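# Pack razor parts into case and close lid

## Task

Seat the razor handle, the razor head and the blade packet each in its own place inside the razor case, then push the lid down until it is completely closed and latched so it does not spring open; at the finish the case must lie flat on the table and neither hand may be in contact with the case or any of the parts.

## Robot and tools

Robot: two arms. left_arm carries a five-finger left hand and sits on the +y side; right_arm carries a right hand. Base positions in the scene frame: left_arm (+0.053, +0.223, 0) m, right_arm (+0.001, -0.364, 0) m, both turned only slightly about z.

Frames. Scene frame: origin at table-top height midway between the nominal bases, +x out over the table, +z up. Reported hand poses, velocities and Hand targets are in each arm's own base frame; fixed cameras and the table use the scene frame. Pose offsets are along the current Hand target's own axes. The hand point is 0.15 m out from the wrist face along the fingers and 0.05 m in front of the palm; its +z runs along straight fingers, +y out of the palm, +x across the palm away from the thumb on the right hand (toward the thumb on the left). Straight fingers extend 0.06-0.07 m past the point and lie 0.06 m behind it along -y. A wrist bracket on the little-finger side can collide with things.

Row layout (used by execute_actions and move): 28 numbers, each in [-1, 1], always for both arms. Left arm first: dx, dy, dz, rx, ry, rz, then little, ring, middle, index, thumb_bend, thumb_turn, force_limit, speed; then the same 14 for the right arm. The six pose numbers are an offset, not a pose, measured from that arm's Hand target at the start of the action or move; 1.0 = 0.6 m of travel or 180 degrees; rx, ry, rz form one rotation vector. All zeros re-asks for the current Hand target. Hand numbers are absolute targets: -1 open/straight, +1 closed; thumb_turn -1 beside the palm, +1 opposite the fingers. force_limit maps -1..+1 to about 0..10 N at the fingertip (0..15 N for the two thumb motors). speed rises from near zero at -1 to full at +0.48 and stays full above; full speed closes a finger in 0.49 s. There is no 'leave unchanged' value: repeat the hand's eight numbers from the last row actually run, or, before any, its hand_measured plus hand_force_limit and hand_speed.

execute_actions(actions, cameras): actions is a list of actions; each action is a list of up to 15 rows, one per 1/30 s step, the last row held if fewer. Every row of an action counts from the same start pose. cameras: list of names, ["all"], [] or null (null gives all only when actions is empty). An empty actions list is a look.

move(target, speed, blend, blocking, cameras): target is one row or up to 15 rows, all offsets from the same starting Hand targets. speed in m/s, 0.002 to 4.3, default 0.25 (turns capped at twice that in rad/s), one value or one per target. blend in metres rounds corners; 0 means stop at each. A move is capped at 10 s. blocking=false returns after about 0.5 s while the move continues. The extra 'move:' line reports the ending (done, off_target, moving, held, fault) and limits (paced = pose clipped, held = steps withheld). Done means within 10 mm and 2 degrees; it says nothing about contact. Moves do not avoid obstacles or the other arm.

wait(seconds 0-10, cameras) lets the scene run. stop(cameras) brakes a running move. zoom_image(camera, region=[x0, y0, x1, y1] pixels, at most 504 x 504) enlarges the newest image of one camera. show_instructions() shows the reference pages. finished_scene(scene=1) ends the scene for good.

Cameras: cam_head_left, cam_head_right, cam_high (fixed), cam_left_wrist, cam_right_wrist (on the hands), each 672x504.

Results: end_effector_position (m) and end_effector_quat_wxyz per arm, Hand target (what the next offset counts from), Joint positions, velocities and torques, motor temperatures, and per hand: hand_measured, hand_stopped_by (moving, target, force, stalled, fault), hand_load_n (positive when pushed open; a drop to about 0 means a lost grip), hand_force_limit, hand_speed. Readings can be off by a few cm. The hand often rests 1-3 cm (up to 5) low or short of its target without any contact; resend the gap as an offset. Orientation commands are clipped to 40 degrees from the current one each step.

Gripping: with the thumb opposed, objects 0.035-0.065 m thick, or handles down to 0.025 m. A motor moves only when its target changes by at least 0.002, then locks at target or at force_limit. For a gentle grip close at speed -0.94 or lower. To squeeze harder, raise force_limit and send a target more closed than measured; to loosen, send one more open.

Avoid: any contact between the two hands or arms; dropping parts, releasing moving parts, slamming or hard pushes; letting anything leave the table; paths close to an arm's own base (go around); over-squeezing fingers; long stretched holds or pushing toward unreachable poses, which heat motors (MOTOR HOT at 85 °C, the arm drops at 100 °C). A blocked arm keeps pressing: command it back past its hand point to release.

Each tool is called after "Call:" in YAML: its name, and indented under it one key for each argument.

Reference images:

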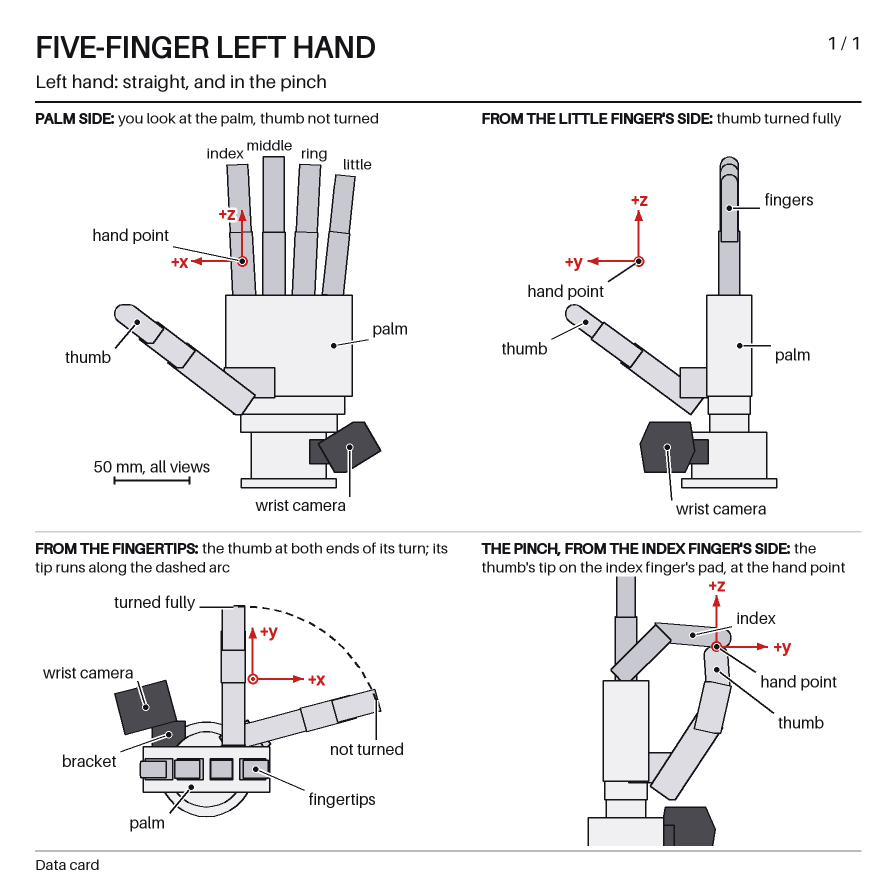

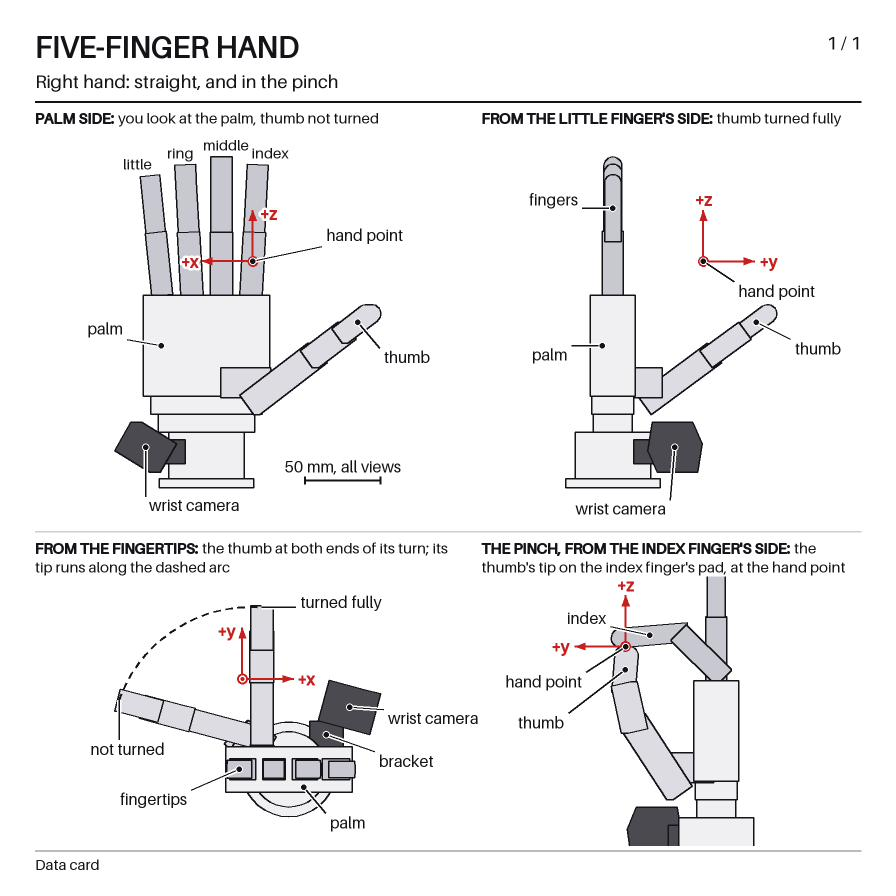

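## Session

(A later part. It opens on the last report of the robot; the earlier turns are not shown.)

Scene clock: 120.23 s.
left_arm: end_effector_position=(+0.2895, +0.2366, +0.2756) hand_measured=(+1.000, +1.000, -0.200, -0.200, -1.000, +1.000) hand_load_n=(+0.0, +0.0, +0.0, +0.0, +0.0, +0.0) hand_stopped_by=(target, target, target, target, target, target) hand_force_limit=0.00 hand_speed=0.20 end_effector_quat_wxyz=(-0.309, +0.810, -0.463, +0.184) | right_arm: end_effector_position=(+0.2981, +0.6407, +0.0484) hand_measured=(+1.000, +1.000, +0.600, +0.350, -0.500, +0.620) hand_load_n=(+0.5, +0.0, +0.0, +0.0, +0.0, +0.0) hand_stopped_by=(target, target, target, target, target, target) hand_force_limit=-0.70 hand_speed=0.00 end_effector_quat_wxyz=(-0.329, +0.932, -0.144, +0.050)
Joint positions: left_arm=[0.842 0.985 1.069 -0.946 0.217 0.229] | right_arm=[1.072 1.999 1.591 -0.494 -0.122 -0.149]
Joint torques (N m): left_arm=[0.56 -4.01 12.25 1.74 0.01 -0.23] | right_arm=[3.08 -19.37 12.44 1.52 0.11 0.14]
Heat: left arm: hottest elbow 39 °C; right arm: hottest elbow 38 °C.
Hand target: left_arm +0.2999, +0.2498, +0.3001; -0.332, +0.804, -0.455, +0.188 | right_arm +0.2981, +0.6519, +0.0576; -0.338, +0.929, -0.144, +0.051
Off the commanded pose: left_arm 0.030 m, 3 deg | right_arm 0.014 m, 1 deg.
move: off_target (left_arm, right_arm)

Call:
move:
  target:
    - [0, 0, 0, 0, 0, 0, 1, 1, -0.2, -0.2, -1, 1, 0, 0.2, 0, 0, 0, 0, 0, 0, 1, 1, 0.6, 0.35, -0.5, 0.72, -0.7, 0]
    - [0, 0, 0, 0, 0, 0, 1, 1, -0.2, -0.2, -1, 1, 0, 0.2, 0.002, 0.0118, 0.0137, 0, 0, 0, 1, 1, 0.6, 0.35, -0.5, 0.72, -0.7, 0]
  speed: 0.05
  cameras: ["cam_right_wrist"]

Call:
zoom_image:
  camera: "cam_right_wrist"
  region: [340, 160, 560, 350]

Scene clock: 122.23 s.
left_arm: end_effector_position=(+0.2895, +0.2366, +0.2756) hand_measured=(+1.000, +1.000, -0.200, -0.200, -1.000, +1.000) hand_load_n=(+0.0, +0.0, +0.0, +0.5, +0.0, +0.0) hand_stopped_by=(target, target, target, target, target, target) hand_force_limit=0.00 hand_speed=0.20 end_effector_quat_wxyz=(-0.309, +0.810, -0.463, +0.184) | right_arm: end_effector_position=(+0.2984, +0.6413, +0.0488) hand_measured=(+1.000, +1.000, +0.600, +0.350, -0.500, +0.720) hand_load_n=(+0.5, +0.5, +0.0, +0.0, +0.0, +0.0) hand_stopped_by=(target, target, target, target, target, target) hand_force_limit=-0.70 hand_speed=0.00 end_effector_quat_wxyz=(-0.331, +0.931, -0.144, +0.050)
Joint positions: left_arm=[0.842 0.985 1.069 -0.946 0.217 0.229] | right_arm=[1.072 1.999 1.591 -0.491 -0.122 -0.149]
Joint torques (N m): left_arm=[0.56 -3.96 12.23 1.74 0.01 -0.23] | right_arm=[3.6 -18.32 11.56 2.28 0.08 0.12]
Heat: left arm: hottest elbow 39 °C; right arm: hottest elbow 38 °C.
Hand target: left_arm +0.2999, +0.2498, +0.3001; -0.332, +0.804, -0.455, +0.188 | right_arm +0.2991, +0.6514, +0.0468; -0.338, +0.929, -0.144, +0.051
Off the commanded pose: left_arm 0.030 m, 3 deg | right_arm 0.010 m, 1 deg.
move: off_target (left_arm)
camera_calibration:
cam_right_wrist: T_world_to_cam=[[-0.018316, -0.783679, -0.620896, 0.539108], [-0.916075, -0.235654, 0.32446, 0.400943], [-0.400589, 0.57473, -0.713592, -0.108632], [0, 0, 0, 1]] pos_world=[0.333651, 0.579406, 0.127121]
Images, in order (width x height): cam_right_wrist 672x504.

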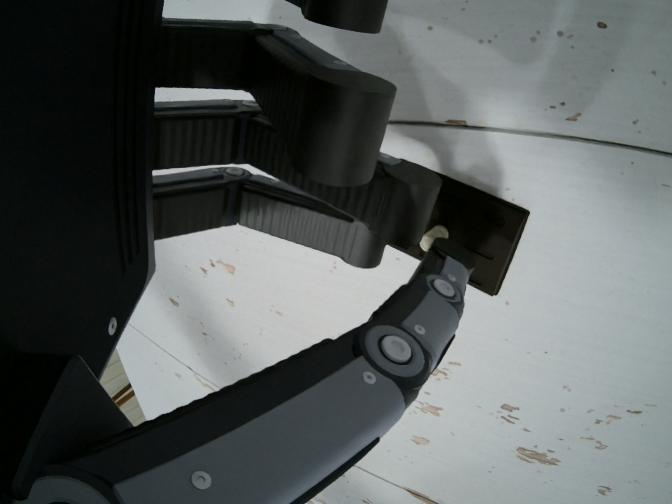

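Scaled by 2.291 from the camera's 672x504 image, which has a finer 960x720 frame.

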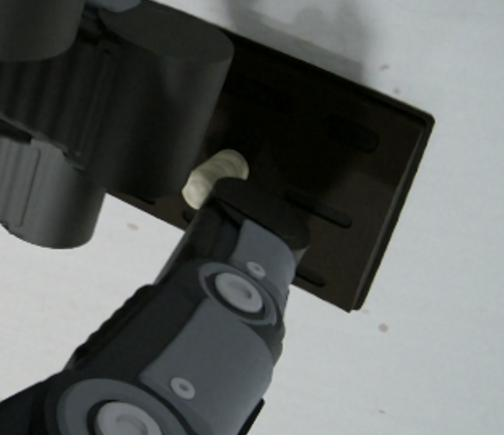

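Call:
move:
  target: [0, 0, 0, 0, 0, 0, 1, 1, -0.2, -0.2, -1, 1, 0, 0.2, 0, 0.0075, 0.009, 0, 0, 0, 1, 1, 0.6, 0.35, -0.5, 0.72, -0.7, 0]
  speed: 0.05

Scene clock: 124.07 s.
left_arm: end_effector_position=(+0.2895, +0.2366, +0.2756) hand_measured=(+1.000, +1.000, -0.200, -0.200, -1.000, +1.000) hand_load_n=(+0.0, +0.0, -0.5, +0.0, +0.0, +0.0) hand_stopped_by=(target, target, target, target, target, target) hand_force_limit=0.00 hand_speed=0.20 end_effector_quat_wxyz=(-0.309, +0.810, -0.463, +0.184) | right_arm: end_effector_position=(+0.3001, +0.6446, +0.0505) hand_measured=(+1.000, +1.000, +0.600, +0.350, -0.500, +0.720) hand_load_n=(+0.0, +0.0, +0.0, +0.0, +0.0, +0.0) hand_stopped_by=(target, target, target, target, target, target) hand_force_limit=-0.70 hand_speed=0.00 end_effector_quat_wxyz=(-0.337, +0.929, -0.143, +0.052)
Joint positions: left_arm=[0.842 0.985 1.069 -0.946 0.217 0.229] | right_arm=[1.072 1.999 1.591 -0.476 -0.122 -0.149]
Joint torques (N m): left_arm=[0.5 -3.96 12.25 1.73 0.01 -0.23] | right_arm=[2.37 -17.61 10.78 2.47 0.08 0.04]
Heat: left arm: hottest elbow 40 °C; right arm: hottest elbow 38 °C.
Hand target: left_arm +0.2999, +0.2498, +0.3001; -0.332, +0.804, -0.455, +0.188 | right_arm +0.2991, +0.6514, +0.0397; -0.338, +0.929, -0.144, +0.051
Off the commanded pose: left_arm 0.030 m, 3 deg | right_arm 0.013 m, 0 deg.
move: off_target (left_arm, right_arm)

Call:
move:
  target: [0, 0, 0, 0, 0, 0, 1, 1, -0.2, -0.2, -1, 1, 0, 0.2, 0, 0.0050, 0.006, 0, 0, 0, 1, 1, 0.6, 0.35, -0.5, 0.72, -0.7, 0]
  speed: 0.05
  cameras: ["cam_right_wrist"]

Scene clock: 125.10 s.
left_arm: end_effector_position=(+0.2895, +0.2366, +0.2756) hand_measured=(+1.000, +1.000, -0.200, -0.200, -1.000, +1.000) hand_load_n=(+0.0, +0.0, +0.0, -0.5, +0.0, +0.0) hand_stopped_by=(target, target, target, target, target, target) hand_force_limit=0.00 hand_speed=0.20 end_effector_quat_wxyz=(-0.309, +0.810, -0.463, +0.184) | right_arm: end_effector_position=(+0.3013, +0.6467, +0.0517) hand_measured=(+1.000, +1.000, +0.600, +0.350, -0.500, +0.720) hand_load_n=(+0.0, +0.0, +0.5, +0.0, +0.0, +0.0) hand_stopped_by=(target, target, target, target, target, target) hand_force_limit=-0.70 hand_speed=0.00 end_effector_quat_wxyz=(-0.342, +0.927, -0.143, +0.054)
Joint positions: left_arm=[0.842 0.985 1.069 -0.946 0.217 0.229] | right_arm=[1.072 1.999 1.591 -0.466 -0.122 -0.149]
Joint torques (N m): left_arm=[0.5 -4.01 12.25 1.73 0.01 -0.23] | right_arm=[1.79 -18.32 10.36 2.41 0.01 0.11]
Heat: left arm: hottest elbow 40 °C; right arm: hottest elbow 37 °C.
Hand target: left_arm +0.2999, +0.2498, +0.3001; -0.332, +0.804, -0.455, +0.188 | right_arm +0.2991, +0.6514, +0.0351; -0.338, +0.929, -0.144, +0.051
Off the commanded pose: left_arm 0.030 m, 3 deg | right_arm 0.017 m, 1 deg.
move: off_target (left_arm, right_arm)
camera_calibration:
cam_right_wrist: T_world_to_cam=[[-0.0106988, -0.769804, -0.638191, 0.534834], [-0.919865, -0.24268, 0.308148, 0.410468], [-0.39209, 0.590346, -0.705519, -0.12161], [0, 0, 0, 1]] pos_world=[0.335615, 0.583122, 0.129043]
Images, in order (width x height): cam_right_wrist 672x504.

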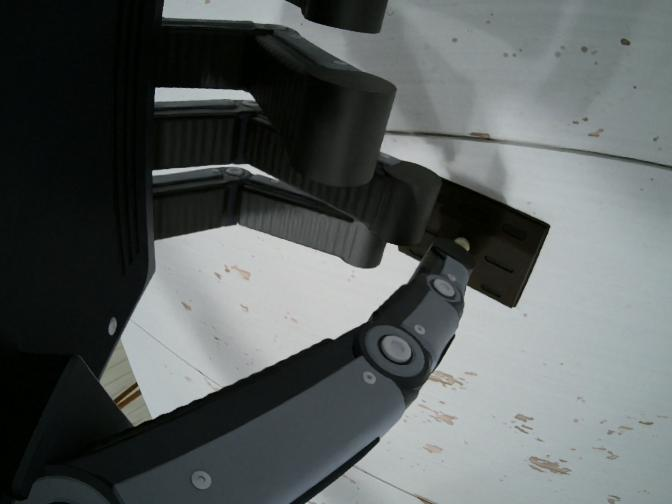

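Call:
move:
  target:
    - [0, 0, 0, 0, 0, 0, 1, 1, -0.2, -0.2, -1, 1, 0, 0.2, 0.0198, -0.0623, -0.0863, 0, 0, 0, 1, 1, 0.6, 0.35, -0.5, 0.65, -0.7, 0]
    - [0, 0, 0, 0, 0, 0, 1, 1, -0.2, -0.2, -1, 1, 0, 0.2, 0.0232, -0.0207, -0.0222, 0, 0, 0, 1, 1, 0.6, 0.35, -0.5, 0.65, -0.7, 0]
  speed: 0.08
  cameras: ["cam_right_wrist"]

Call:
zoom_image:
  camera: "cam_right_wrist"
  region: [340, 160, 560, 350]

Scene clock: 128.57 s.
left_arm: end_effector_position=(+0.2895, +0.2366, +0.2756) hand_measured=(+1.000, +1.000, -0.200, -0.200, -1.000, +1.000) hand_load_n=(+0.0, +0.0, +0.0, +0.0, +0.0, +0.0) hand_stopped_by=(target, target, target, target, target, target) hand_force_limit=0.00 hand_speed=0.20 end_effector_quat_wxyz=(-0.309, +0.810, -0.463, +0.184) | right_arm: end_effector_position=(+0.3040, +0.6457, +0.0642) hand_measured=(+1.000, +1.000, +0.600, +0.350, -0.500, +0.650) hand_load_n=(+0.0, +0.0, +0.0, +0.0, +0.0, +0.0) hand_stopped_by=(target, target, target, target, target, target) hand_force_limit=-0.70 hand_speed=0.00 end_effector_quat_wxyz=(-0.337, +0.929, -0.145, +0.049)
Joint positions: left_arm=[0.842 0.985 1.069 -0.946 0.217 0.229] | right_arm=[1.066 1.993 1.621 -0.513 -0.132 -0.149]
Joint torques (N m): left_arm=[0.56 -3.96 12.23 1.73 0.01 -0.23] | right_arm=[2.32 -17.61 10.92 2.67 -0.07 -0.07]
Heat: left arm: hottest elbow 40 °C; right arm: hottest elbow 37 °C.
Hand target: left_arm +0.2999, +0.2498, +0.3001; -0.332, +0.804, -0.455, +0.188 | right_arm +0.3128, +0.6480, +0.0532; -0.338, +0.929, -0.144, +0.051
Off the commanded pose: left_arm 0.030 m, 3 deg | right_arm 0.014 m, 0 deg.
move: off_target (left_arm, right_arm)
camera_calibration:
cam_right_wrist: T_world_to_cam=[[-0.0188203, -0.774379, -0.632442, 0.547129], [-0.916109, -0.240018, 0.321147, 0.405186], [-0.400487, 0.58543, -0.704898, -0.105474], [0, 0, 0, 1]] pos_world=[0.339251, 0.582685, 0.141555]
Images, in order (width x height): cam_right_wrist 672x504.

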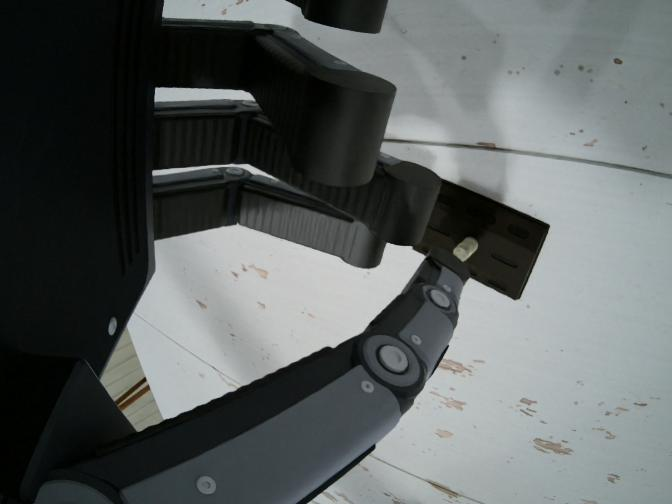

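Scaled by 2.291 from the camera's 672x504 image, which has a finer 960x720 frame.

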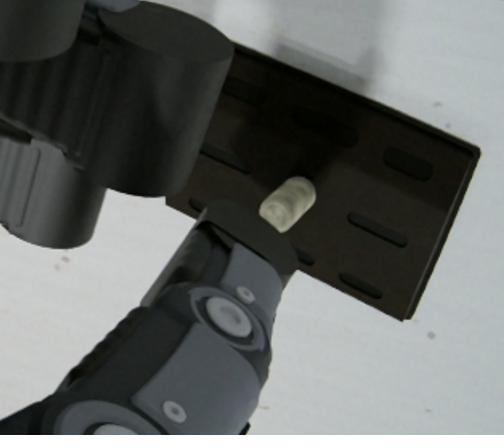

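Call:
move:
  target: [0, 0, 0, 0, 0, 0, 1, 1, -0.2, -0.2, -1, 1, 0, 0.2, -0.0023, 0.0212, 0.0062, 0, 0, 0, 1, 1, 0.6, 0.35, -0.5, 0.65, -0.7, 0]
  speed: 0.05

Scene clock: 129.93 s.
left_arm: end_effector_position=(+0.2895, +0.2366, +0.2756) hand_measured=(+1.000, +1.000, -0.200, -0.200, -1.000, +1.000) hand_load_n=(+0.0, +0.0, +0.0, +0.0, +0.0, +0.0) hand_stopped_by=(target, target, target, target, target, target) hand_force_limit=0.00 hand_speed=0.20 end_effector_quat_wxyz=(-0.309, +0.810, -0.463, +0.184) | right_arm: end_effector_position=(+0.3027, +0.6435, +0.0548) hand_measured=(+1.000, +1.000, +0.600, +0.350, -0.500, +0.650) hand_load_n=(+0.0, +0.0, +0.5, +0.0, +0.0, +0.0) hand_stopped_by=(target, target, target, target, target, target) hand_force_limit=-0.70 hand_speed=0.00 end_effector_quat_wxyz=(-0.340, +0.928, -0.144, +0.050)
Joint positions: left_arm=[0.842 0.985 1.069 -0.946 0.217 0.229] | right_arm=[1.066 1.993 1.592 -0.478 -0.132 -0.149]
Joint torques (N m): left_arm=[0.56 -4.01 12.25 1.73 0.01 -0.23] | right_arm=[2.14 -18.2 9.81 2.61 -0.07 -0.02]
Heat: left arm: hottest elbow 40 °C; right arm: hottest elbow 37 °C.
Hand target: left_arm +0.2999, +0.2498, +0.3001; -0.332, +0.804, -0.455, +0.188 | right_arm +0.3092, +0.6417, +0.0423; -0.338, +0.929, -0.144, +0.051
Off the commanded pose: left_arm 0.030 m, 3 deg | right_arm 0.014 m, 0 deg.
move: off_target (left_arm, right_arm)

Call:
move:
  target: [0, 0, 0, 0, 0, 0, 1, 1, -0.2, -0.2, -1, 1, 0, 0.2, -0.001, 0.0165, 0.0076, 0, 0, 0, 1, 1, 0.6, 0.35, -0.5, 0.65, -0.7, 0]
  speed: 0.05
  cameras: ["cam_right_wrist"]

Call:
zoom_image:
  camera: "cam_right_wrist"
  region: [340, 160, 560, 350]

Scene clock: 131.13 s.
left_arm: end_effector_position=(+0.2895, +0.2366, +0.2756) hand_measured=(+1.000, +1.000, -0.200, -0.200, -1.000, +1.000) hand_load_n=(+0.0, +0.0, +0.0, +0.0, +0.0, +0.0) hand_stopped_by=(target, target, target, target, target, target) hand_force_limit=0.00 hand_speed=0.20 end_effector_quat_wxyz=(-0.309, +0.810, -0.463, +0.184) | right_arm: end_effector_position=(+0.3011, +0.6396, +0.0451) hand_measured=(+1.000, +1.000, +0.600, +0.350, -0.500, +0.650) hand_load_n=(+0.0, +0.0, +0.0, +0.0, +0.0, +0.0) hand_stopped_by=(target, target, target, target, target, target) hand_force_limit=-0.70 hand_speed=0.00 end_effector_quat_wxyz=(-0.341, +0.928, -0.145, +0.050)
Joint positions: left_arm=[0.842 0.985 1.069 -0.946 0.217 0.229] | right_arm=[1.065 1.993 1.565 -0.45 -0.132 -0.149]
Joint torques (N m): left_arm=[0.56 -4.01 12.25 1.74 0.01 -0.23] | right_arm=[1.73 -17.96 9.29 2.32 -0.01 -0.09]
Heat: left arm: hottest elbow 40 °C; right arm: hottest elbow 37 °C.
Hand target: left_arm +0.2999, +0.2498, +0.3001; -0.332, +0.804, -0.455, +0.188 | right_arm +0.3074, +0.6373, +0.0325; -0.338, +0.928, -0.145, +0.051
Off the commanded pose: left_arm 0.030 m, 3 deg | right_arm 0.014 m, 0 deg.
move: off_target (left_arm, right_arm)
camera_calibration:
cam_right_wrist: T_world_to_cam=[[-0.0172889, -0.770419, -0.637304, 0.527582], [-0.917229, -0.241493, 0.316816, 0.408738], [-0.397985, 0.590031, -0.702475, -0.120252], [0, 0, 0, 1]] pos_world=[0.336169, 0.576119, 0.122262]
Images, in order (width x height): cam_right_wrist 672x504.

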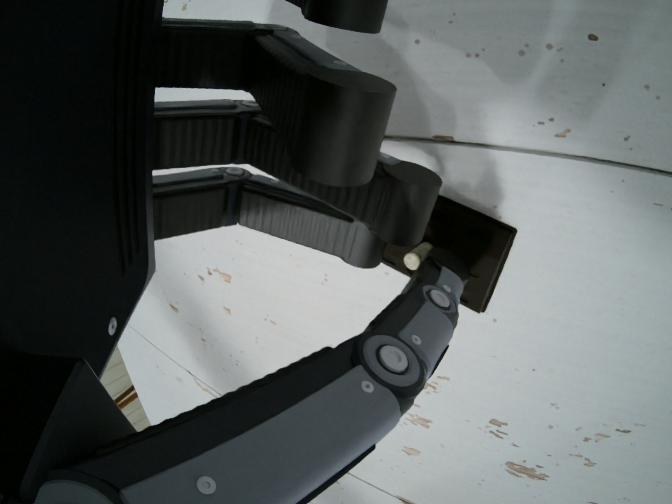

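Scaled by 2.291 from the camera's 672x504 image, which has a finer 960x720 frame.

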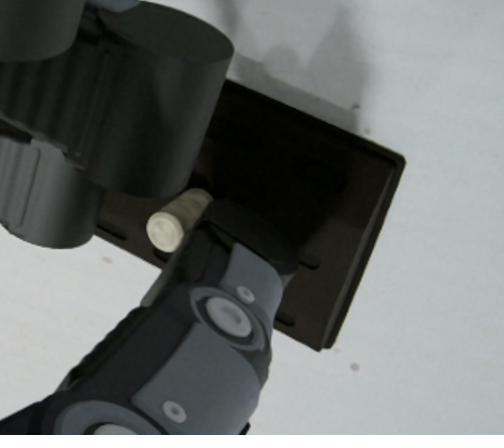

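Call:
move:
  target: [0, 0, 0, 0, 0, 0, 1, 1, -0.2, -0.2, -1, 1, 0, 0.2, -0.0006, 0.0069, 0.0052, 0, 0, 0, 1, 1, 0.6, 0.35, -0.5, 0.65, -0.7, 0]
  speed: 0.05
  cameras: ["cam_right_wrist"]

Call:
zoom_image:
  camera: "cam_right_wrist"
  region: [340, 160, 560, 350]

Scene clock: 132.37 s.
left_arm: end_effector_position=(+0.2895, +0.2366, +0.2756) hand_measured=(+1.000, +1.000, -0.200, -0.200, -1.000, +1.000) hand_load_n=(+0.0, +0.0, +0.0, +0.0, +0.0, +0.0) hand_stopped_by=(target, target, target, target, target, target) hand_force_limit=0.00 hand_speed=0.20 end_effector_quat_wxyz=(-0.309, +0.810, -0.463, +0.184) | right_arm: end_effector_position=(+0.3007, +0.6389, +0.0421) hand_measured=(+1.000, +1.000, +0.600, +0.350, -0.500, +0.650) hand_load_n=(+0.0, +0.0, +0.0, +0.0, +0.0, +0.0) hand_stopped_by=(target, target, target, target, target, target) hand_force_limit=-0.70 hand_speed=0.00 end_effector_quat_wxyz=(-0.342, +0.927, -0.145, +0.050)
Joint positions: left_arm=[0.842 0.985 1.069 -0.946 0.217 0.229] | right_arm=[1.065 1.993 1.555 -0.437 -0.132 -0.149]
Joint torques (N m): left_arm=[0.56 -3.96 12.25 1.74 0.01 -0.23] | right_arm=[1.67 -17.73 9.43 2.71 -0.06 -0.09]
Heat: left arm: hottest elbow 40 °C; right arm: hottest elbow 37 °C.
Hand target: left_arm +0.2999, +0.2498, +0.3001; -0.332, +0.804, -0.455, +0.188 | right_arm +0.3067, +0.6363, +0.0274; -0.338, +0.929, -0.145, +0.051
Off the commanded pose: left_arm 0.030 m, 3 deg | right_arm 0.016 m, 0 deg.
move: off_target (left_arm, right_arm)
camera_calibration:
cam_right_wrist: T_world_to_cam=[[-0.016323, -0.768761, -0.639328, 0.52374], [-0.917679, -0.242355, 0.314849, 0.409942], [-0.396988, 0.591837, -0.701519, -0.123599], [0, 0, 0, 1]] pos_world=[0.335676, 0.575132, 0.119064]
Images, in order (width x height): cam_right_wrist 672x504.

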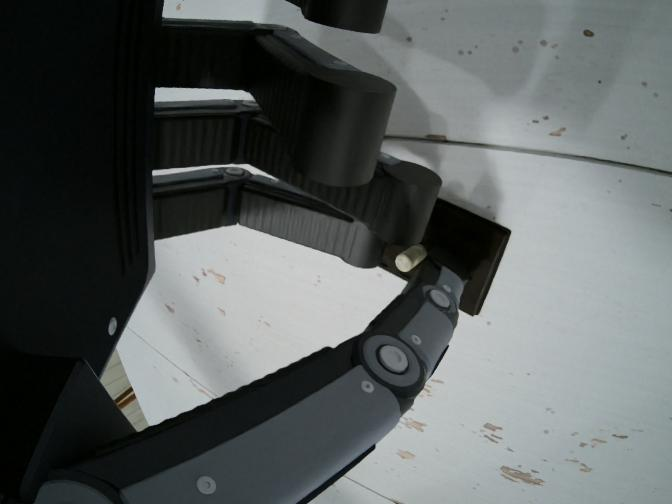

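Scaled by 2.291 from the camera's 672x504 image, which has a finer 960x720 frame.

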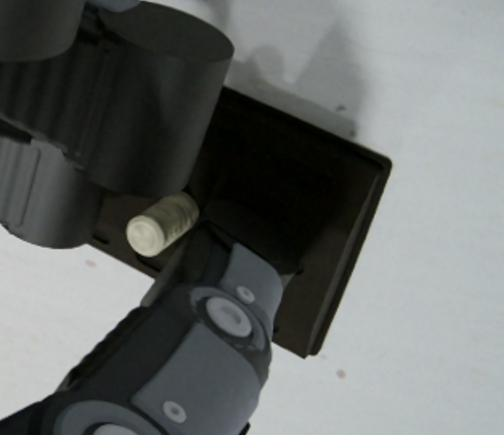

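Call:
move:
  target: [0, 0, 0, 0, 0, 0, 1, 1, -0.2, -0.2, -1, 1, 0, 0.2, -0.0004, 0.0040, 0.0030, 0, 0, 0, 1, 1, 0.6, 0.35, -0.5, 0.65, -0.7, 0]
  speed: 0.05

Call:
move:
  target: [0, 0, 0, 0, 0, 0, 1, 1, -0.2, -0.2, -1, 1, 0, 0.2, 0, 0, 0, 0, 0, 0, 1, 1, 0.6, 0.35, 0.1, 0.65, -0.7, -0.7]
  speed: 0.05
  cameras: ["cam_right_wrist"]

Call:
zoom_image:
  camera: "cam_right_wrist"
  region: [340, 160, 560, 350]

Scene clock: 133.47 s.
left_arm: end_effector_position=(+0.2895, +0.2366, +0.2756) hand_measured=(+1.000, +1.000, -0.200, -0.200, -1.000, +1.000) hand_load_n=(+0.0, +0.0, +0.0, +0.0, +0.0, +0.0) hand_stopped_by=(target, target, target, target, target, target) hand_force_limit=0.00 hand_speed=0.20 end_effector_quat_wxyz=(-0.309, +0.810, -0.463, +0.184) | right_arm: end_effector_position=(+0.3006, +0.6388, +0.0408) hand_measured=(+1.000, +1.000, +0.600, +0.350, -0.500, +0.650) hand_load_n=(+0.0, +0.0, +0.0, +0.0, +0.0, +0.0) hand_stopped_by=(target, target, target, target, target, target) hand_force_limit=-0.70 hand_speed=0.00 end_effector_quat_wxyz=(-0.343, +0.927, -0.144, +0.051)
Joint positions: left_arm=[0.842 0.985 1.069 -0.946 0.217 0.229] | right_arm=[1.065 1.993 1.55 -0.429 -0.133 -0.149]
Joint torques (N m): left_arm=[0.56 -3.96 12.23 1.74 0.01 -0.23] | right_arm=[2.73 -18.02 9.54 2.63 -0.09 -0.05]
Heat: left arm: hottest elbow 40 °C; right arm: hottest elbow 37 °C.
Hand target: left_arm +0.2999, +0.2498, +0.3001; -0.332, +0.804, -0.455, +0.188 | right_arm +0.3061, +0.6356, +0.0243; -0.338, +0.929, -0.145, +0.051
Off the commanded pose: left_arm 0.030 m, 3 deg | right_arm 0.018 m, 1 deg.
move: off_target (left_arm, right_arm)

Scene clock: 134.03 s.
left_arm: end_effector_position=(+0.2895, +0.2366, +0.2756) hand_measured=(+1.000, +1.000, -0.200, -0.200, -1.000, +1.000) hand_load_n=(+0.0, +0.0, +0.0, +0.0, -0.5, +0.0) hand_stopped_by=(target, target, target, target, target, target) hand_force_limit=0.00 hand_speed=0.20 end_effector_quat_wxyz=(-0.309, +0.810, -0.463, +0.184) | right_arm: end_effector_position=(+0.3006, +0.6388, +0.0408) hand_measured=(+1.000, +1.000, +0.600, +0.350, -0.374, +0.650) hand_load_n=(+0.0, +0.0, +0.0, +1.0, +3.5, +0.0) hand_stopped_by=(target, target, target, target, force, target) hand_force_limit=-0.70 hand_speed=-0.70 end_effector_quat_wxyz=(-0.343, +0.927, -0.144, +0.051)
Joint positions: left_arm=[0.842 0.985 1.069 -0.946 0.217 0.229] | right_arm=[1.065 1.993 1.55 -0.429 -0.133 -0.149]
Joint torques (N m): left_arm=[0.56 -3.96 12.23 1.74 0.01 -0.23] | right_arm=[1.9 -17.55 9.26 2.67 -0.06 -0.03]
Heat: left arm: hottest elbow 40 °C; right arm: hottest elbow 37 °C.
Hand target: left_arm +0.2999, +0.2498, +0.3001; -0.332, +0.804, -0.455, +0.188 | right_arm +0.3061, +0.6356, +0.0243; -0.338, +0.929, -0.144, +0.051
Off the commanded pose: left_arm 0.030 m, 3 deg | right_arm 0.018 m, 1 deg.
move: off_target (left_arm, right_arm)
camera_calibration:
cam_right_wrist: T_world_to_cam=[[-0.0150873, -0.767195, -0.641237, 0.521608], [-0.917956, -0.243613, 0.313064, 0.411184], [-0.396395, 0.593351, -0.700576, -0.125725], [0, 0, 0, 1]] pos_world=[0.335482, 0.574944, 0.117667]
Images, in order (width x height): cam_right_wrist 672x504.

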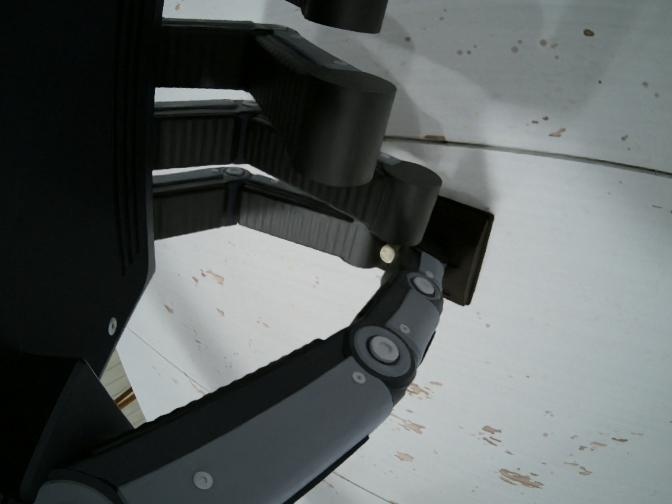

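Scaled by 2.291 from the camera's 672x504 image, which has a finer 960x720 frame.

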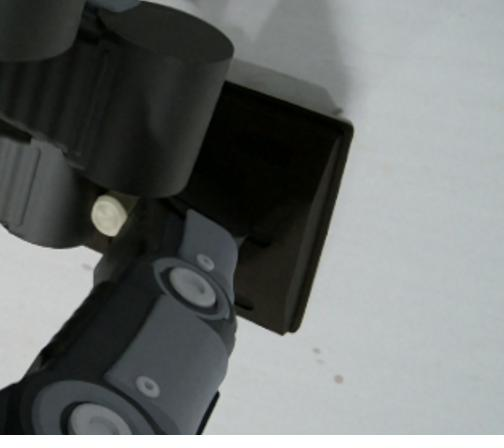

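Call:
move:
  target:
    - [0, 0, 0, 0, 0, 0, 1, 1, -0.2, -0.2, -1, 1, 0, 0.2, 0, 0, 0, 0, 0, 0, 1, 1, 0.6, 0.35, 0.2, 0.65, -0.4, -0.85]
    - [0, 0, 0, 0, 0, 0, 1, 1, -0.2, -0.2, -1, 1, 0, 0.2, 0, -0.0643, -0.0768, 0, 0, 0, 1, 1, 0.6, 0.35, 0.2, 0.65, -0.4, -0.85]
  speed: 0.06
  cameras: ["cam_right_wrist"]

Scene clock: 136.70 s.
left_arm: end_effector_position=(+0.2895, +0.2366, +0.2756) hand_measured=(+1.000, +1.000, -0.200, -0.200, -1.000, +1.000) hand_load_n=(+0.0, +0.5, +0.0, +0.0, +0.0, +0.0) hand_stopped_by=(target, target, target, target, target, target) hand_force_limit=0.00 hand_speed=0.20 end_effector_quat_wxyz=(-0.309, +0.810, -0.463, +0.184) | right_arm: end_effector_position=(+0.2928, +0.6248, +0.0588) hand_measured=(+1.000, +1.000, +0.600, +0.350, -0.370, +0.650) hand_load_n=(+0.0, +0.0, +0.0, +2.5, +4.5, +0.0) hand_stopped_by=(target, target, target, target, force, target) hand_force_limit=-0.40 hand_speed=-0.85 end_effector_quat_wxyz=(-0.320, +0.935, -0.147, +0.042)
Joint positions: left_arm=[0.842 0.985 1.069 -0.946 0.217 0.229] | right_arm=[1.065 1.96 1.565 -0.531 -0.133 -0.149]
Joint torques (N m): left_arm=[0.5 -3.96 12.25 1.74 0.01 -0.23] | right_arm=[1.61 -20.66 14.22 1.44 -0.02 -0.01]
Heat: left arm: hottest elbow 40 °C; right arm: hottest elbow 37 °C.
Hand target: left_arm +0.2999, +0.2498, +0.3001; -0.332, +0.804, -0.455, +0.188 | right_arm +0.3064, +0.6356, +0.0844; -0.338, +0.929, -0.145, +0.051
Off the commanded pose: left_arm 0.030 m, 3 deg | right_arm 0.031 m, 2 deg.
move: off_target (left_arm, right_arm)
camera_calibration:
cam_right_wrist: T_world_to_cam=[[-0.0309633, -0.795792, -0.604778, 0.542606], [-0.909389, -0.22867, 0.347451, 0.381077], [-0.414793, 0.560737, -0.716604, -0.0812501], [0, 0, 0, 1]] pos_world=[0.329646, 0.564502, 0.137527]
Images, in order (width x height): cam_right_wrist 672x504.

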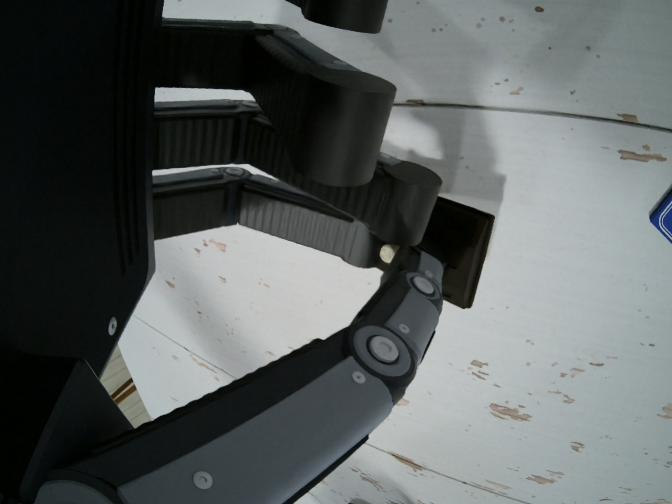

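Call:
move:
  target:
    - [0, 0, 0, 0, 0, 0, 1, 1, -0.2, -0.2, -1, 1, 0, 0.2, -0.0003, -0.0810, -0.0967, 0, 0, 0, 1, 1, 0.6, 0.35, 0.2, 0.65, -0.4, -0.85]
    - [0, 0, 0, 0, 0, 0, 1, 1, -0.2, -0.2, -1, 1, 0, 0.2, 0.2067, 0.1642, -0.3027, 0.0012, 0.2492, 0.2976, 1, 1, 0.6, 0.35, 0.2, 0.65, -0.4, -0.85]
    - [0, 0, 0, 0, 0, 0, 1, 1, -0.2, -0.2, -1, 1, 0, 0.2, 0.2068, 0.2177, -0.2387, 0.0012, 0.2492, 0.2976, 1, 1, 0.6, 0.35, 0.2, 0.65, -0.4, -0.85]
  speed: 0.2
  blend: [0.02, 0.02, 0]
  cameras: ["cam_right_wrist", "cam_high", "cam_head_left"]

Scene clock: 143.63 s.
left_arm: end_effector_position=(+0.2895, +0.2366, +0.2756) hand_measured=(+1.000, +1.000, -0.200, -0.200, -1.000, +1.000) hand_load_n=(+0.0, +0.0, +0.0, +0.0, +0.0, +0.0) hand_stopped_by=(target, target, target, target, target, target) hand_force_limit=0.00 hand_speed=0.20 end_effector_quat_wxyz=(-0.309, +0.810, -0.463, +0.184) | right_arm: end_effector_position=(+0.3613, +0.4149, +0.1189) hand_measured=(+1.000, +1.000, +0.600, +0.350, -0.370, +0.650) hand_load_n=(+0.0, +0.0, +0.0, +2.5, +4.5, -0.5) hand_stopped_by=(target, target, target, target, force, target) hand_force_limit=-0.40 hand_speed=-0.85 end_effector_quat_wxyz=(-0.250, +0.683, -0.645, +0.234)
Joint positions: left_arm=[0.842 0.985 1.069 -0.946 0.217 0.229] | right_arm=[0.928 1.552 1.18 -0.7 0.513 0.737]
Joint torques (N m): left_arm=[0.5 -3.96 12.23 1.73 0.01 -0.23] | right_arm=[1.9 -10.7 9.62 2.15 0.56 0.06]
Heat: left arm: hottest elbow 40 °C; right arm: hottest elbow 37 °C.
Hand target: left_arm +0.2999, +0.2498, +0.3001; -0.332, +0.804, -0.455, +0.188 | right_arm +0.3664, +0.4148, +0.1099; -0.248, +0.678, -0.650, +0.235
Off the commanded pose: left_arm 0.030 m, 3 deg | right_arm 0.010 m, 1 deg.
move: off_target (left_arm)
camera_calibration:
cam_right_wrist: T_world_to_cam=[[-0.727587, -0.262443, -0.63383, 0.447926], [-0.552996, 0.77114, 0.315499, -0.165302], [0.405971, 0.580058, -0.706202, -0.197842], [0, 0, 0, 1]] pos_world=[0.314812, 0.359786, 0.196345]
Images, in order (width x height): cam_head_left 672x504, cam_high 672x504, cam_right_wrist 672x504.

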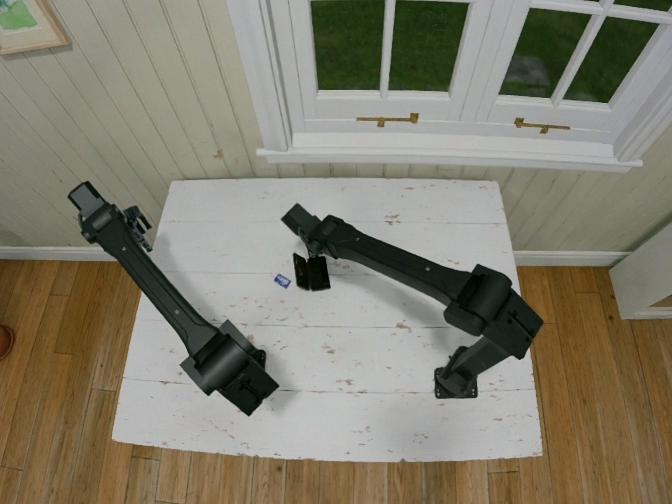

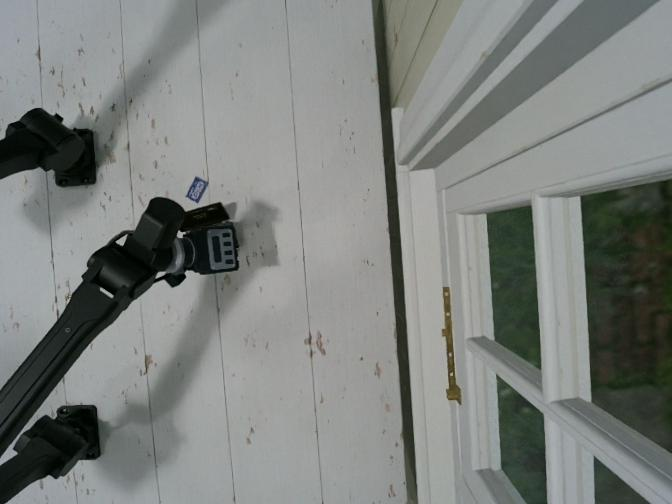

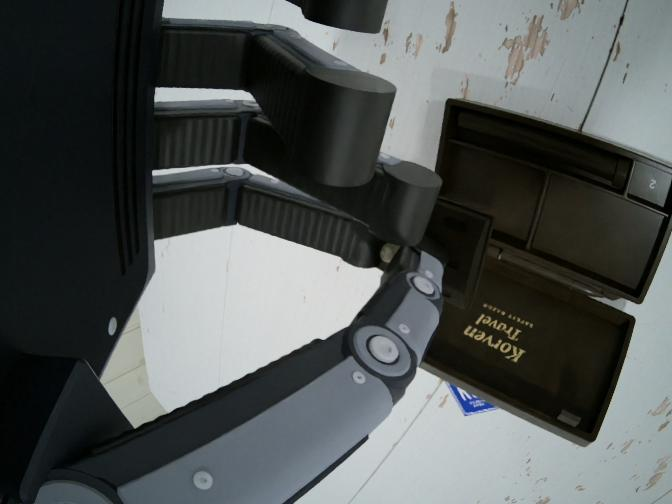

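Call:
zoom_image:
  camera: "cam_right_wrist"
  region: [380, 80, 672, 460]

Call:
zoom_image:
  camera: "cam_right_wrist"
  region: [370, 90, 560, 320]

Scaled by 1.326 from the camera's 672x504 image, which has a finer 960x720 frame.

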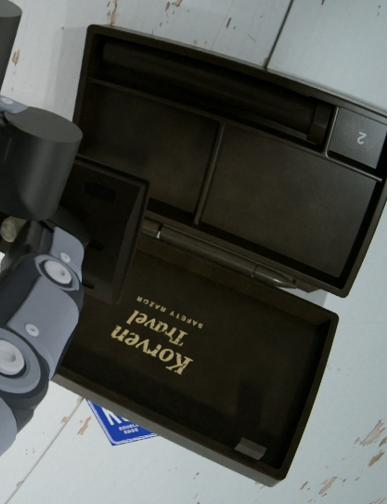

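Scaled by 2.191 from the camera's 672x504 image, which has a finer 960x720 frame.

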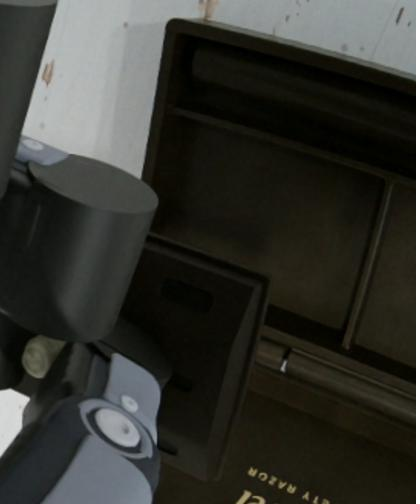

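Call:
move:
  target: [0, 0, 0, 0, 0, 0, 1, 1, -0.2, -0.2, -1, 1, 0, 0.2, -0.0153, 0.0588, 0.0787, 0, -0.0036, -0.0042, 1, 1, 0.72, 0.35, 0.2, 0.65, -0.4, -0.5]
  speed: 0.1
  cameras: ["cam_right_wrist"]

Call:
zoom_image:
  camera: "cam_right_wrist"
  region: [370, 60, 672, 400]

Scene clock: 147.77 s.
left_arm: end_effector_position=(+0.2895, +0.2366, +0.2756) hand_measured=(+1.000, +1.000, -0.200, -0.200, -1.000, +1.000) hand_load_n=(+0.0, +0.0, +0.0, +0.0, +0.0, +0.0) hand_stopped_by=(target, target, target, target, target, target) hand_force_limit=0.00 hand_speed=0.20 end_effector_quat_wxyz=(-0.309, +0.810, -0.463, +0.184) | right_arm: end_effector_position=(+0.3673, +0.4236, +0.0600) hand_measured=(+1.000, +1.000, +0.720, +0.350, -0.370, +0.650) hand_load_n=(+0.0, +0.0, +0.0, +2.0, +4.5, +0.0) hand_stopped_by=(target, target, target, target, force, target) hand_force_limit=-0.40 hand_speed=-0.50 end_effector_quat_wxyz=(-0.252, +0.683, -0.645, +0.233)
Joint positions: left_arm=[0.842 0.985 1.069 -0.946 0.217 0.229] | right_arm=[0.928 1.644 1.119 -0.542 0.511 0.737]
Joint torques (N m): left_arm=[0.56 -3.96 12.23 1.73 0.01 -0.23] | right_arm=[2.37 -11.75 9.16 1.94 0.32 0]
Heat: left arm: hottest elbow 41 °C; right arm: hottest elbow 37 °C.
Hand target: left_arm +0.2999, +0.2498, +0.3001; -0.332, +0.804, -0.455, +0.188 | right_arm +0.3693, +0.4243, +0.0509; -0.250, +0.684, -0.644, +0.233
Off the commanded pose: left_arm 0.030 m, 3 deg | right_arm 0.009 m, 0 deg.
move: off_target (left_arm)
camera_calibration:
cam_right_wrist: T_world_to_cam=[[-0.726219, -0.259758, -0.636499, 0.415837], [-0.554275, 0.768945, 0.318595, -0.148993], [0.406676, 0.584165, -0.7024, -0.249125], [0, 0, 0, 1]] pos_world=[0.320719, 0.368115, 0.137163]
Images, in order (width x height): cam_right_wrist 672x504.

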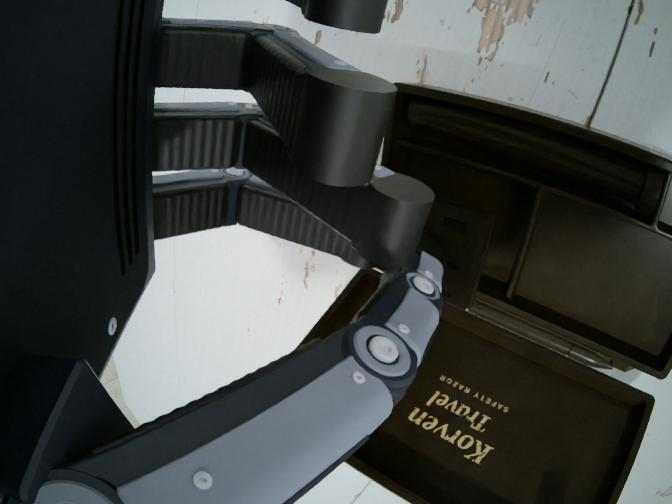

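Scaled by 1.482 from the camera's 672x504 image, which has a finer 960x720 frame.

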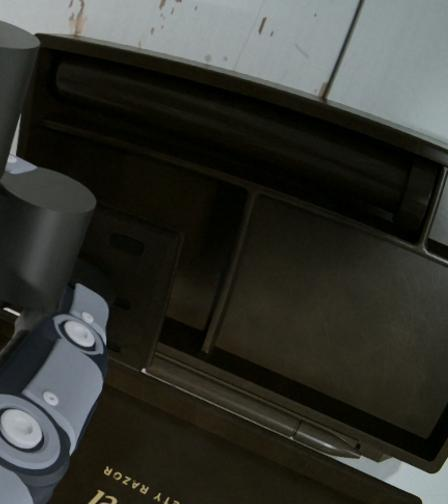

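Call:
zoom_image:
  camera: "cam_right_wrist"
  region: [380, 110, 560, 320]

Scaled by 2.400 from the camera's 672x504 image, which has a finer 960x720 frame.

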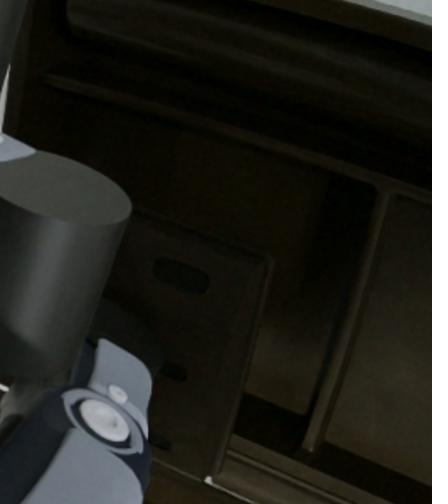

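Call:
move:
  target: [0, 0, 0, 0, 0, 0, 1, 1, -0.2, -0.2, -1, 1, 0, 0.2, 0.0012, 0.0185, 0.0125, 0, 0, 0, 1, 1, 0.72, 0.35, 0.2, 0.65, -0.4, -0.5]
  speed: 0.05
  cameras: ["cam_right_wrist"]

Call:
zoom_image:
  camera: "cam_right_wrist"
  region: [380, 110, 560, 320]

Scene clock: 149.97 s.
left_arm: end_effector_position=(+0.2895, +0.2366, +0.2756) hand_measured=(+1.000, +1.000, -0.200, -0.200, -1.000, +1.000) hand_load_n=(+0.0, +0.0, +0.0, +0.0, +0.0, +0.0) hand_stopped_by=(target, target, target, target, target, target) hand_force_limit=0.00 hand_speed=0.20 end_effector_quat_wxyz=(-0.309, +0.810, -0.463, +0.184) | right_arm: end_effector_position=(+0.3663, +0.4224, +0.0499) hand_measured=(+1.000, +1.000, +0.720, +0.350, -0.370, +0.650) hand_load_n=(+0.0, +0.0, +0.0, +1.0, +4.5, +0.0) hand_stopped_by=(target, target, target, target, force, target) hand_force_limit=-0.40 hand_speed=-0.50 end_effector_quat_wxyz=(-0.254, +0.682, -0.645, +0.233)
Joint positions: left_arm=[0.842 0.985 1.069 -0.946 0.217 0.229] | right_arm=[0.928 1.652 1.098 -0.509 0.511 0.737]
Joint torques (N m): left_arm=[0.56 -3.96 12.25 1.74 0.01 -0.23] | right_arm=[2.08 -12.04 8.66 2.33 0.47 0]
Heat: left arm: hottest elbow 41 °C; right arm: hottest elbow 37 °C.
Hand target: left_arm +0.2999, +0.2498, +0.3001; -0.332, +0.804, -0.455, +0.188 | right_arm +0.3657, +0.4235, +0.0383; -0.250, +0.684, -0.644, +0.233
Off the commanded pose: left_arm 0.030 m, 3 deg | right_arm 0.012 m, 1 deg.
move: off_target (left_arm, right_arm)
camera_calibration:
cam_right_wrist: T_world_to_cam=[[-0.724714, -0.257877, -0.638975, 0.407031], [-0.555084, 0.767925, 0.319647, -0.144593], [0.408255, 0.586337, -0.699669, -0.25673], [0, 0, 0, 1]] pos_world=[0.319531, 0.366531, 0.126676]
Images, in order (width x height): cam_right_wrist 672x504.

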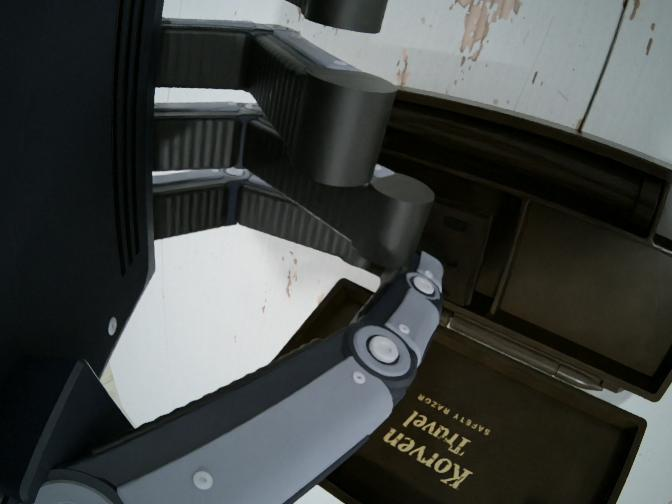

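Scaled by 2.400 from the camera's 672x504 image, which has a finer 960x720 frame.

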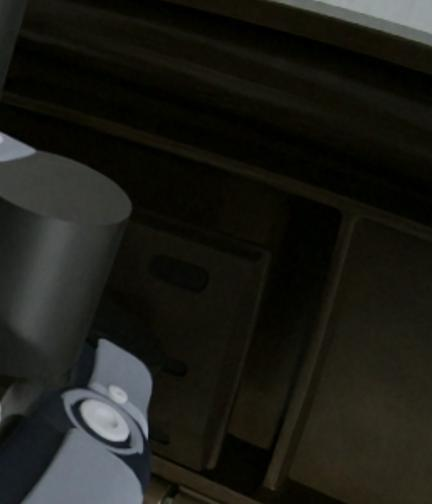

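Call:
move:
  target: [0, 0, 0, 0, 0, 0, 1, 1, -0.2, -0.2, -1, 1, 0, 0.2, -0.0038, 0.0120, 0.0030, 0, 0, 0, 1, 1, 0.72, 0.35, 0.2, 0.65, -0.4, -0.5]
  speed: 0.05
  cameras: ["cam_right_wrist"]

Call:
zoom_image:
  camera: "cam_right_wrist"
  region: [380, 110, 560, 320]

Scene clock: 151.87 s.
left_arm: end_effector_position=(+0.2895, +0.2366, +0.2756) hand_measured=(+1.000, +1.000, -0.200, -0.200, -1.000, +1.000) hand_load_n=(+0.5, +0.0, +0.0, +0.0, +0.0, +0.0) hand_stopped_by=(target, target, target, target, target, target) hand_force_limit=0.00 hand_speed=0.20 end_effector_quat_wxyz=(-0.309, +0.810, -0.463, +0.184) | right_arm: end_effector_position=(+0.3651, +0.4225, +0.0461) hand_measured=(+1.000, +1.000, +0.720, +0.350, -0.370, +0.650) hand_load_n=(+0.0, +0.0, +0.0, -1.0, +4.5, +0.0) hand_stopped_by=(target, target, target, target, force, target) hand_force_limit=-0.40 hand_speed=-0.50 end_effector_quat_wxyz=(-0.255, +0.682, -0.645, +0.234)
Joint positions: left_arm=[0.842 0.985 1.069 -0.946 0.217 0.229] | right_arm=[0.931 1.656 1.091 -0.498 0.514 0.739]
Joint torques (N m): left_arm=[0.56 -3.96 12.23 1.73 0.01 -0.23] | right_arm=[3.02 -11.75 8.46 2.14 0.6 0.15]
Heat: left arm: hottest elbow 41 °C; right arm: hottest elbow 37 °C.
Hand target: left_arm +0.2999, +0.2498, +0.3001; -0.332, +0.804, -0.455, +0.188 | right_arm +0.3611, +0.4255, +0.0322; -0.250, +0.684, -0.644, +0.233
Off the commanded pose: left_arm 0.030 m, 3 deg | right_arm 0.015 m, 1 deg.
move: off_target (left_arm, right_arm)
camera_calibration:
cam_right_wrist: T_world_to_cam=[[-0.723247, -0.258216, -0.640498, 0.403429], [-0.555744, 0.768195, 0.317846, -0.143936], [0.409954, 0.585834, -0.699097, -0.259433], [0, 0, 0, 1]] pos_world=[0.318143, 0.366727, 0.122777]
Images, in order (width x height): cam_right_wrist 672x504.

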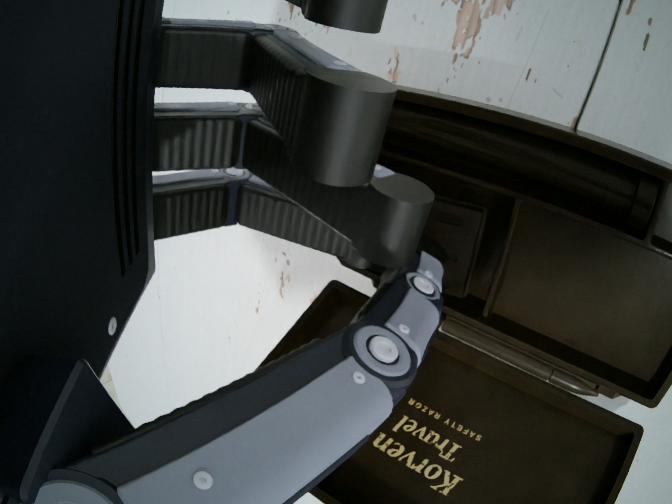

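Scaled by 2.400 from the camera's 672x504 image, which has a finer 960x720 frame.

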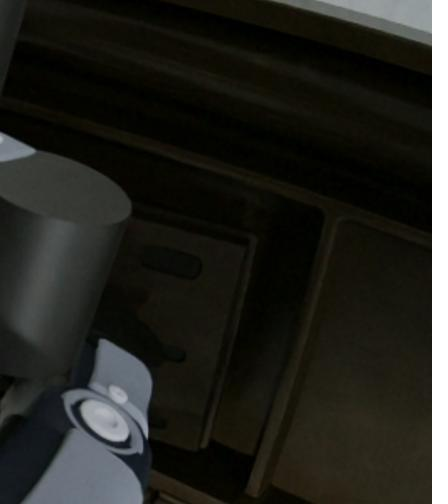

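Call:
move:
  target: [0, 0, 0, 0, 0, 0, 1, 1, -0.2, -0.2, -1, 1, 0, 0.2, -0.004, -0.0290, -0.0440, 0, 0, 0, 1, 1, 0.72, 0.35, 0.2, 0.65, -0.4, -0.5]
  speed: 0.05
  cameras: ["cam_right_wrist"]

Call:
zoom_image:
  camera: "cam_right_wrist"
  region: [380, 110, 560, 320]

Scene clock: 153.83 s.
left_arm: end_effector_position=(+0.2895, +0.2366, +0.2756) hand_measured=(+1.000, +1.000, -0.200, -0.200, -1.000, +1.000) hand_load_n=(+0.0, +0.0, +0.0, +0.0, +0.0, +0.0) hand_stopped_by=(target, target, target, target, target, target) hand_force_limit=0.00 hand_speed=0.20 end_effector_quat_wxyz=(-0.309, +0.810, -0.463, +0.184) | right_arm: end_effector_position=(+0.3544, +0.4144, +0.0457) hand_measured=(+1.000, +1.000, +0.720, +0.350, -0.370, +0.650) hand_load_n=(+0.0, +0.0, +0.0, +1.5, +4.0, +1.0) hand_stopped_by=(target, target, target, target, force, target) hand_force_limit=-0.40 hand_speed=-0.50 end_effector_quat_wxyz=(-0.235, +0.689, -0.644, +0.236)
Joint positions: left_arm=[0.842 0.985 1.069 -0.946 0.217 0.229] | right_arm=[0.939 1.646 1.091 -0.555 0.518 0.749]
Joint torques (N m): left_arm=[0.5 -3.96 12.25 1.73 0.01 -0.23] | right_arm=[2.67 -14.45 12.07 1.13 0.54 0.11]
Heat: left arm: hottest elbow 41 °C; right arm: hottest elbow 37 °C.
Hand target: left_arm +0.2999, +0.2498, +0.3001; -0.332, +0.804, -0.455, +0.188 | right_arm +0.3573, +0.4276, +0.0635; -0.250, +0.684, -0.644, +0.233
Off the commanded pose: left_arm 0.030 m, 3 deg | right_arm 0.023 m, 2 deg.
move: off_target (left_arm, right_arm)
camera_calibration:
cam_right_wrist: T_world_to_cam=[[-0.739744, -0.278255, -0.612661, 0.406213], [-0.546602, 0.779498, 0.305954, -0.15098], [0.392435, 0.56121, -0.728724, -0.232762], [0, 0, 0, 1]] pos_world=[0.309312, 0.361347, 0.125445]
Images, in order (width x height): cam_right_wrist 672x504.

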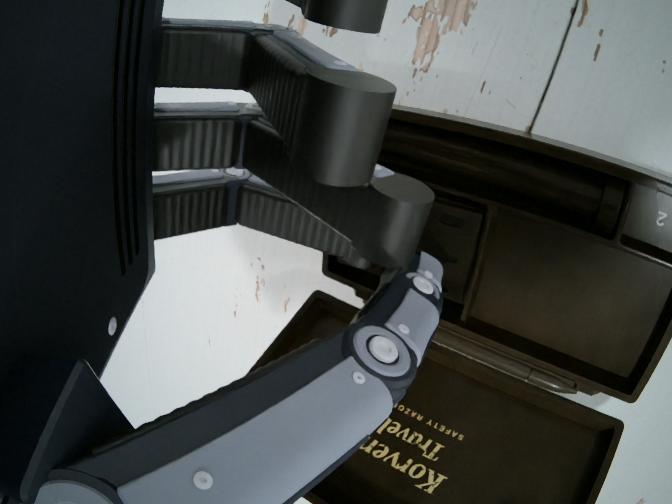

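Scaled by 2.400 from the camera's 672x504 image, which has a finer 960x720 frame.

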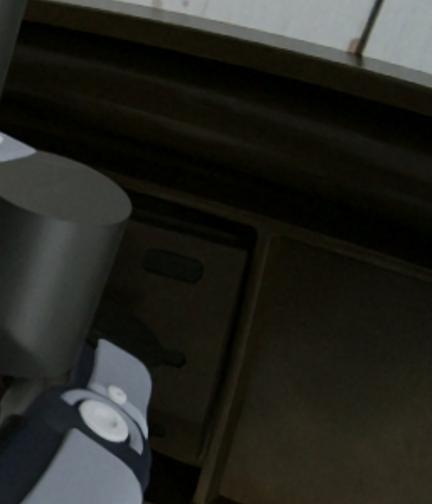

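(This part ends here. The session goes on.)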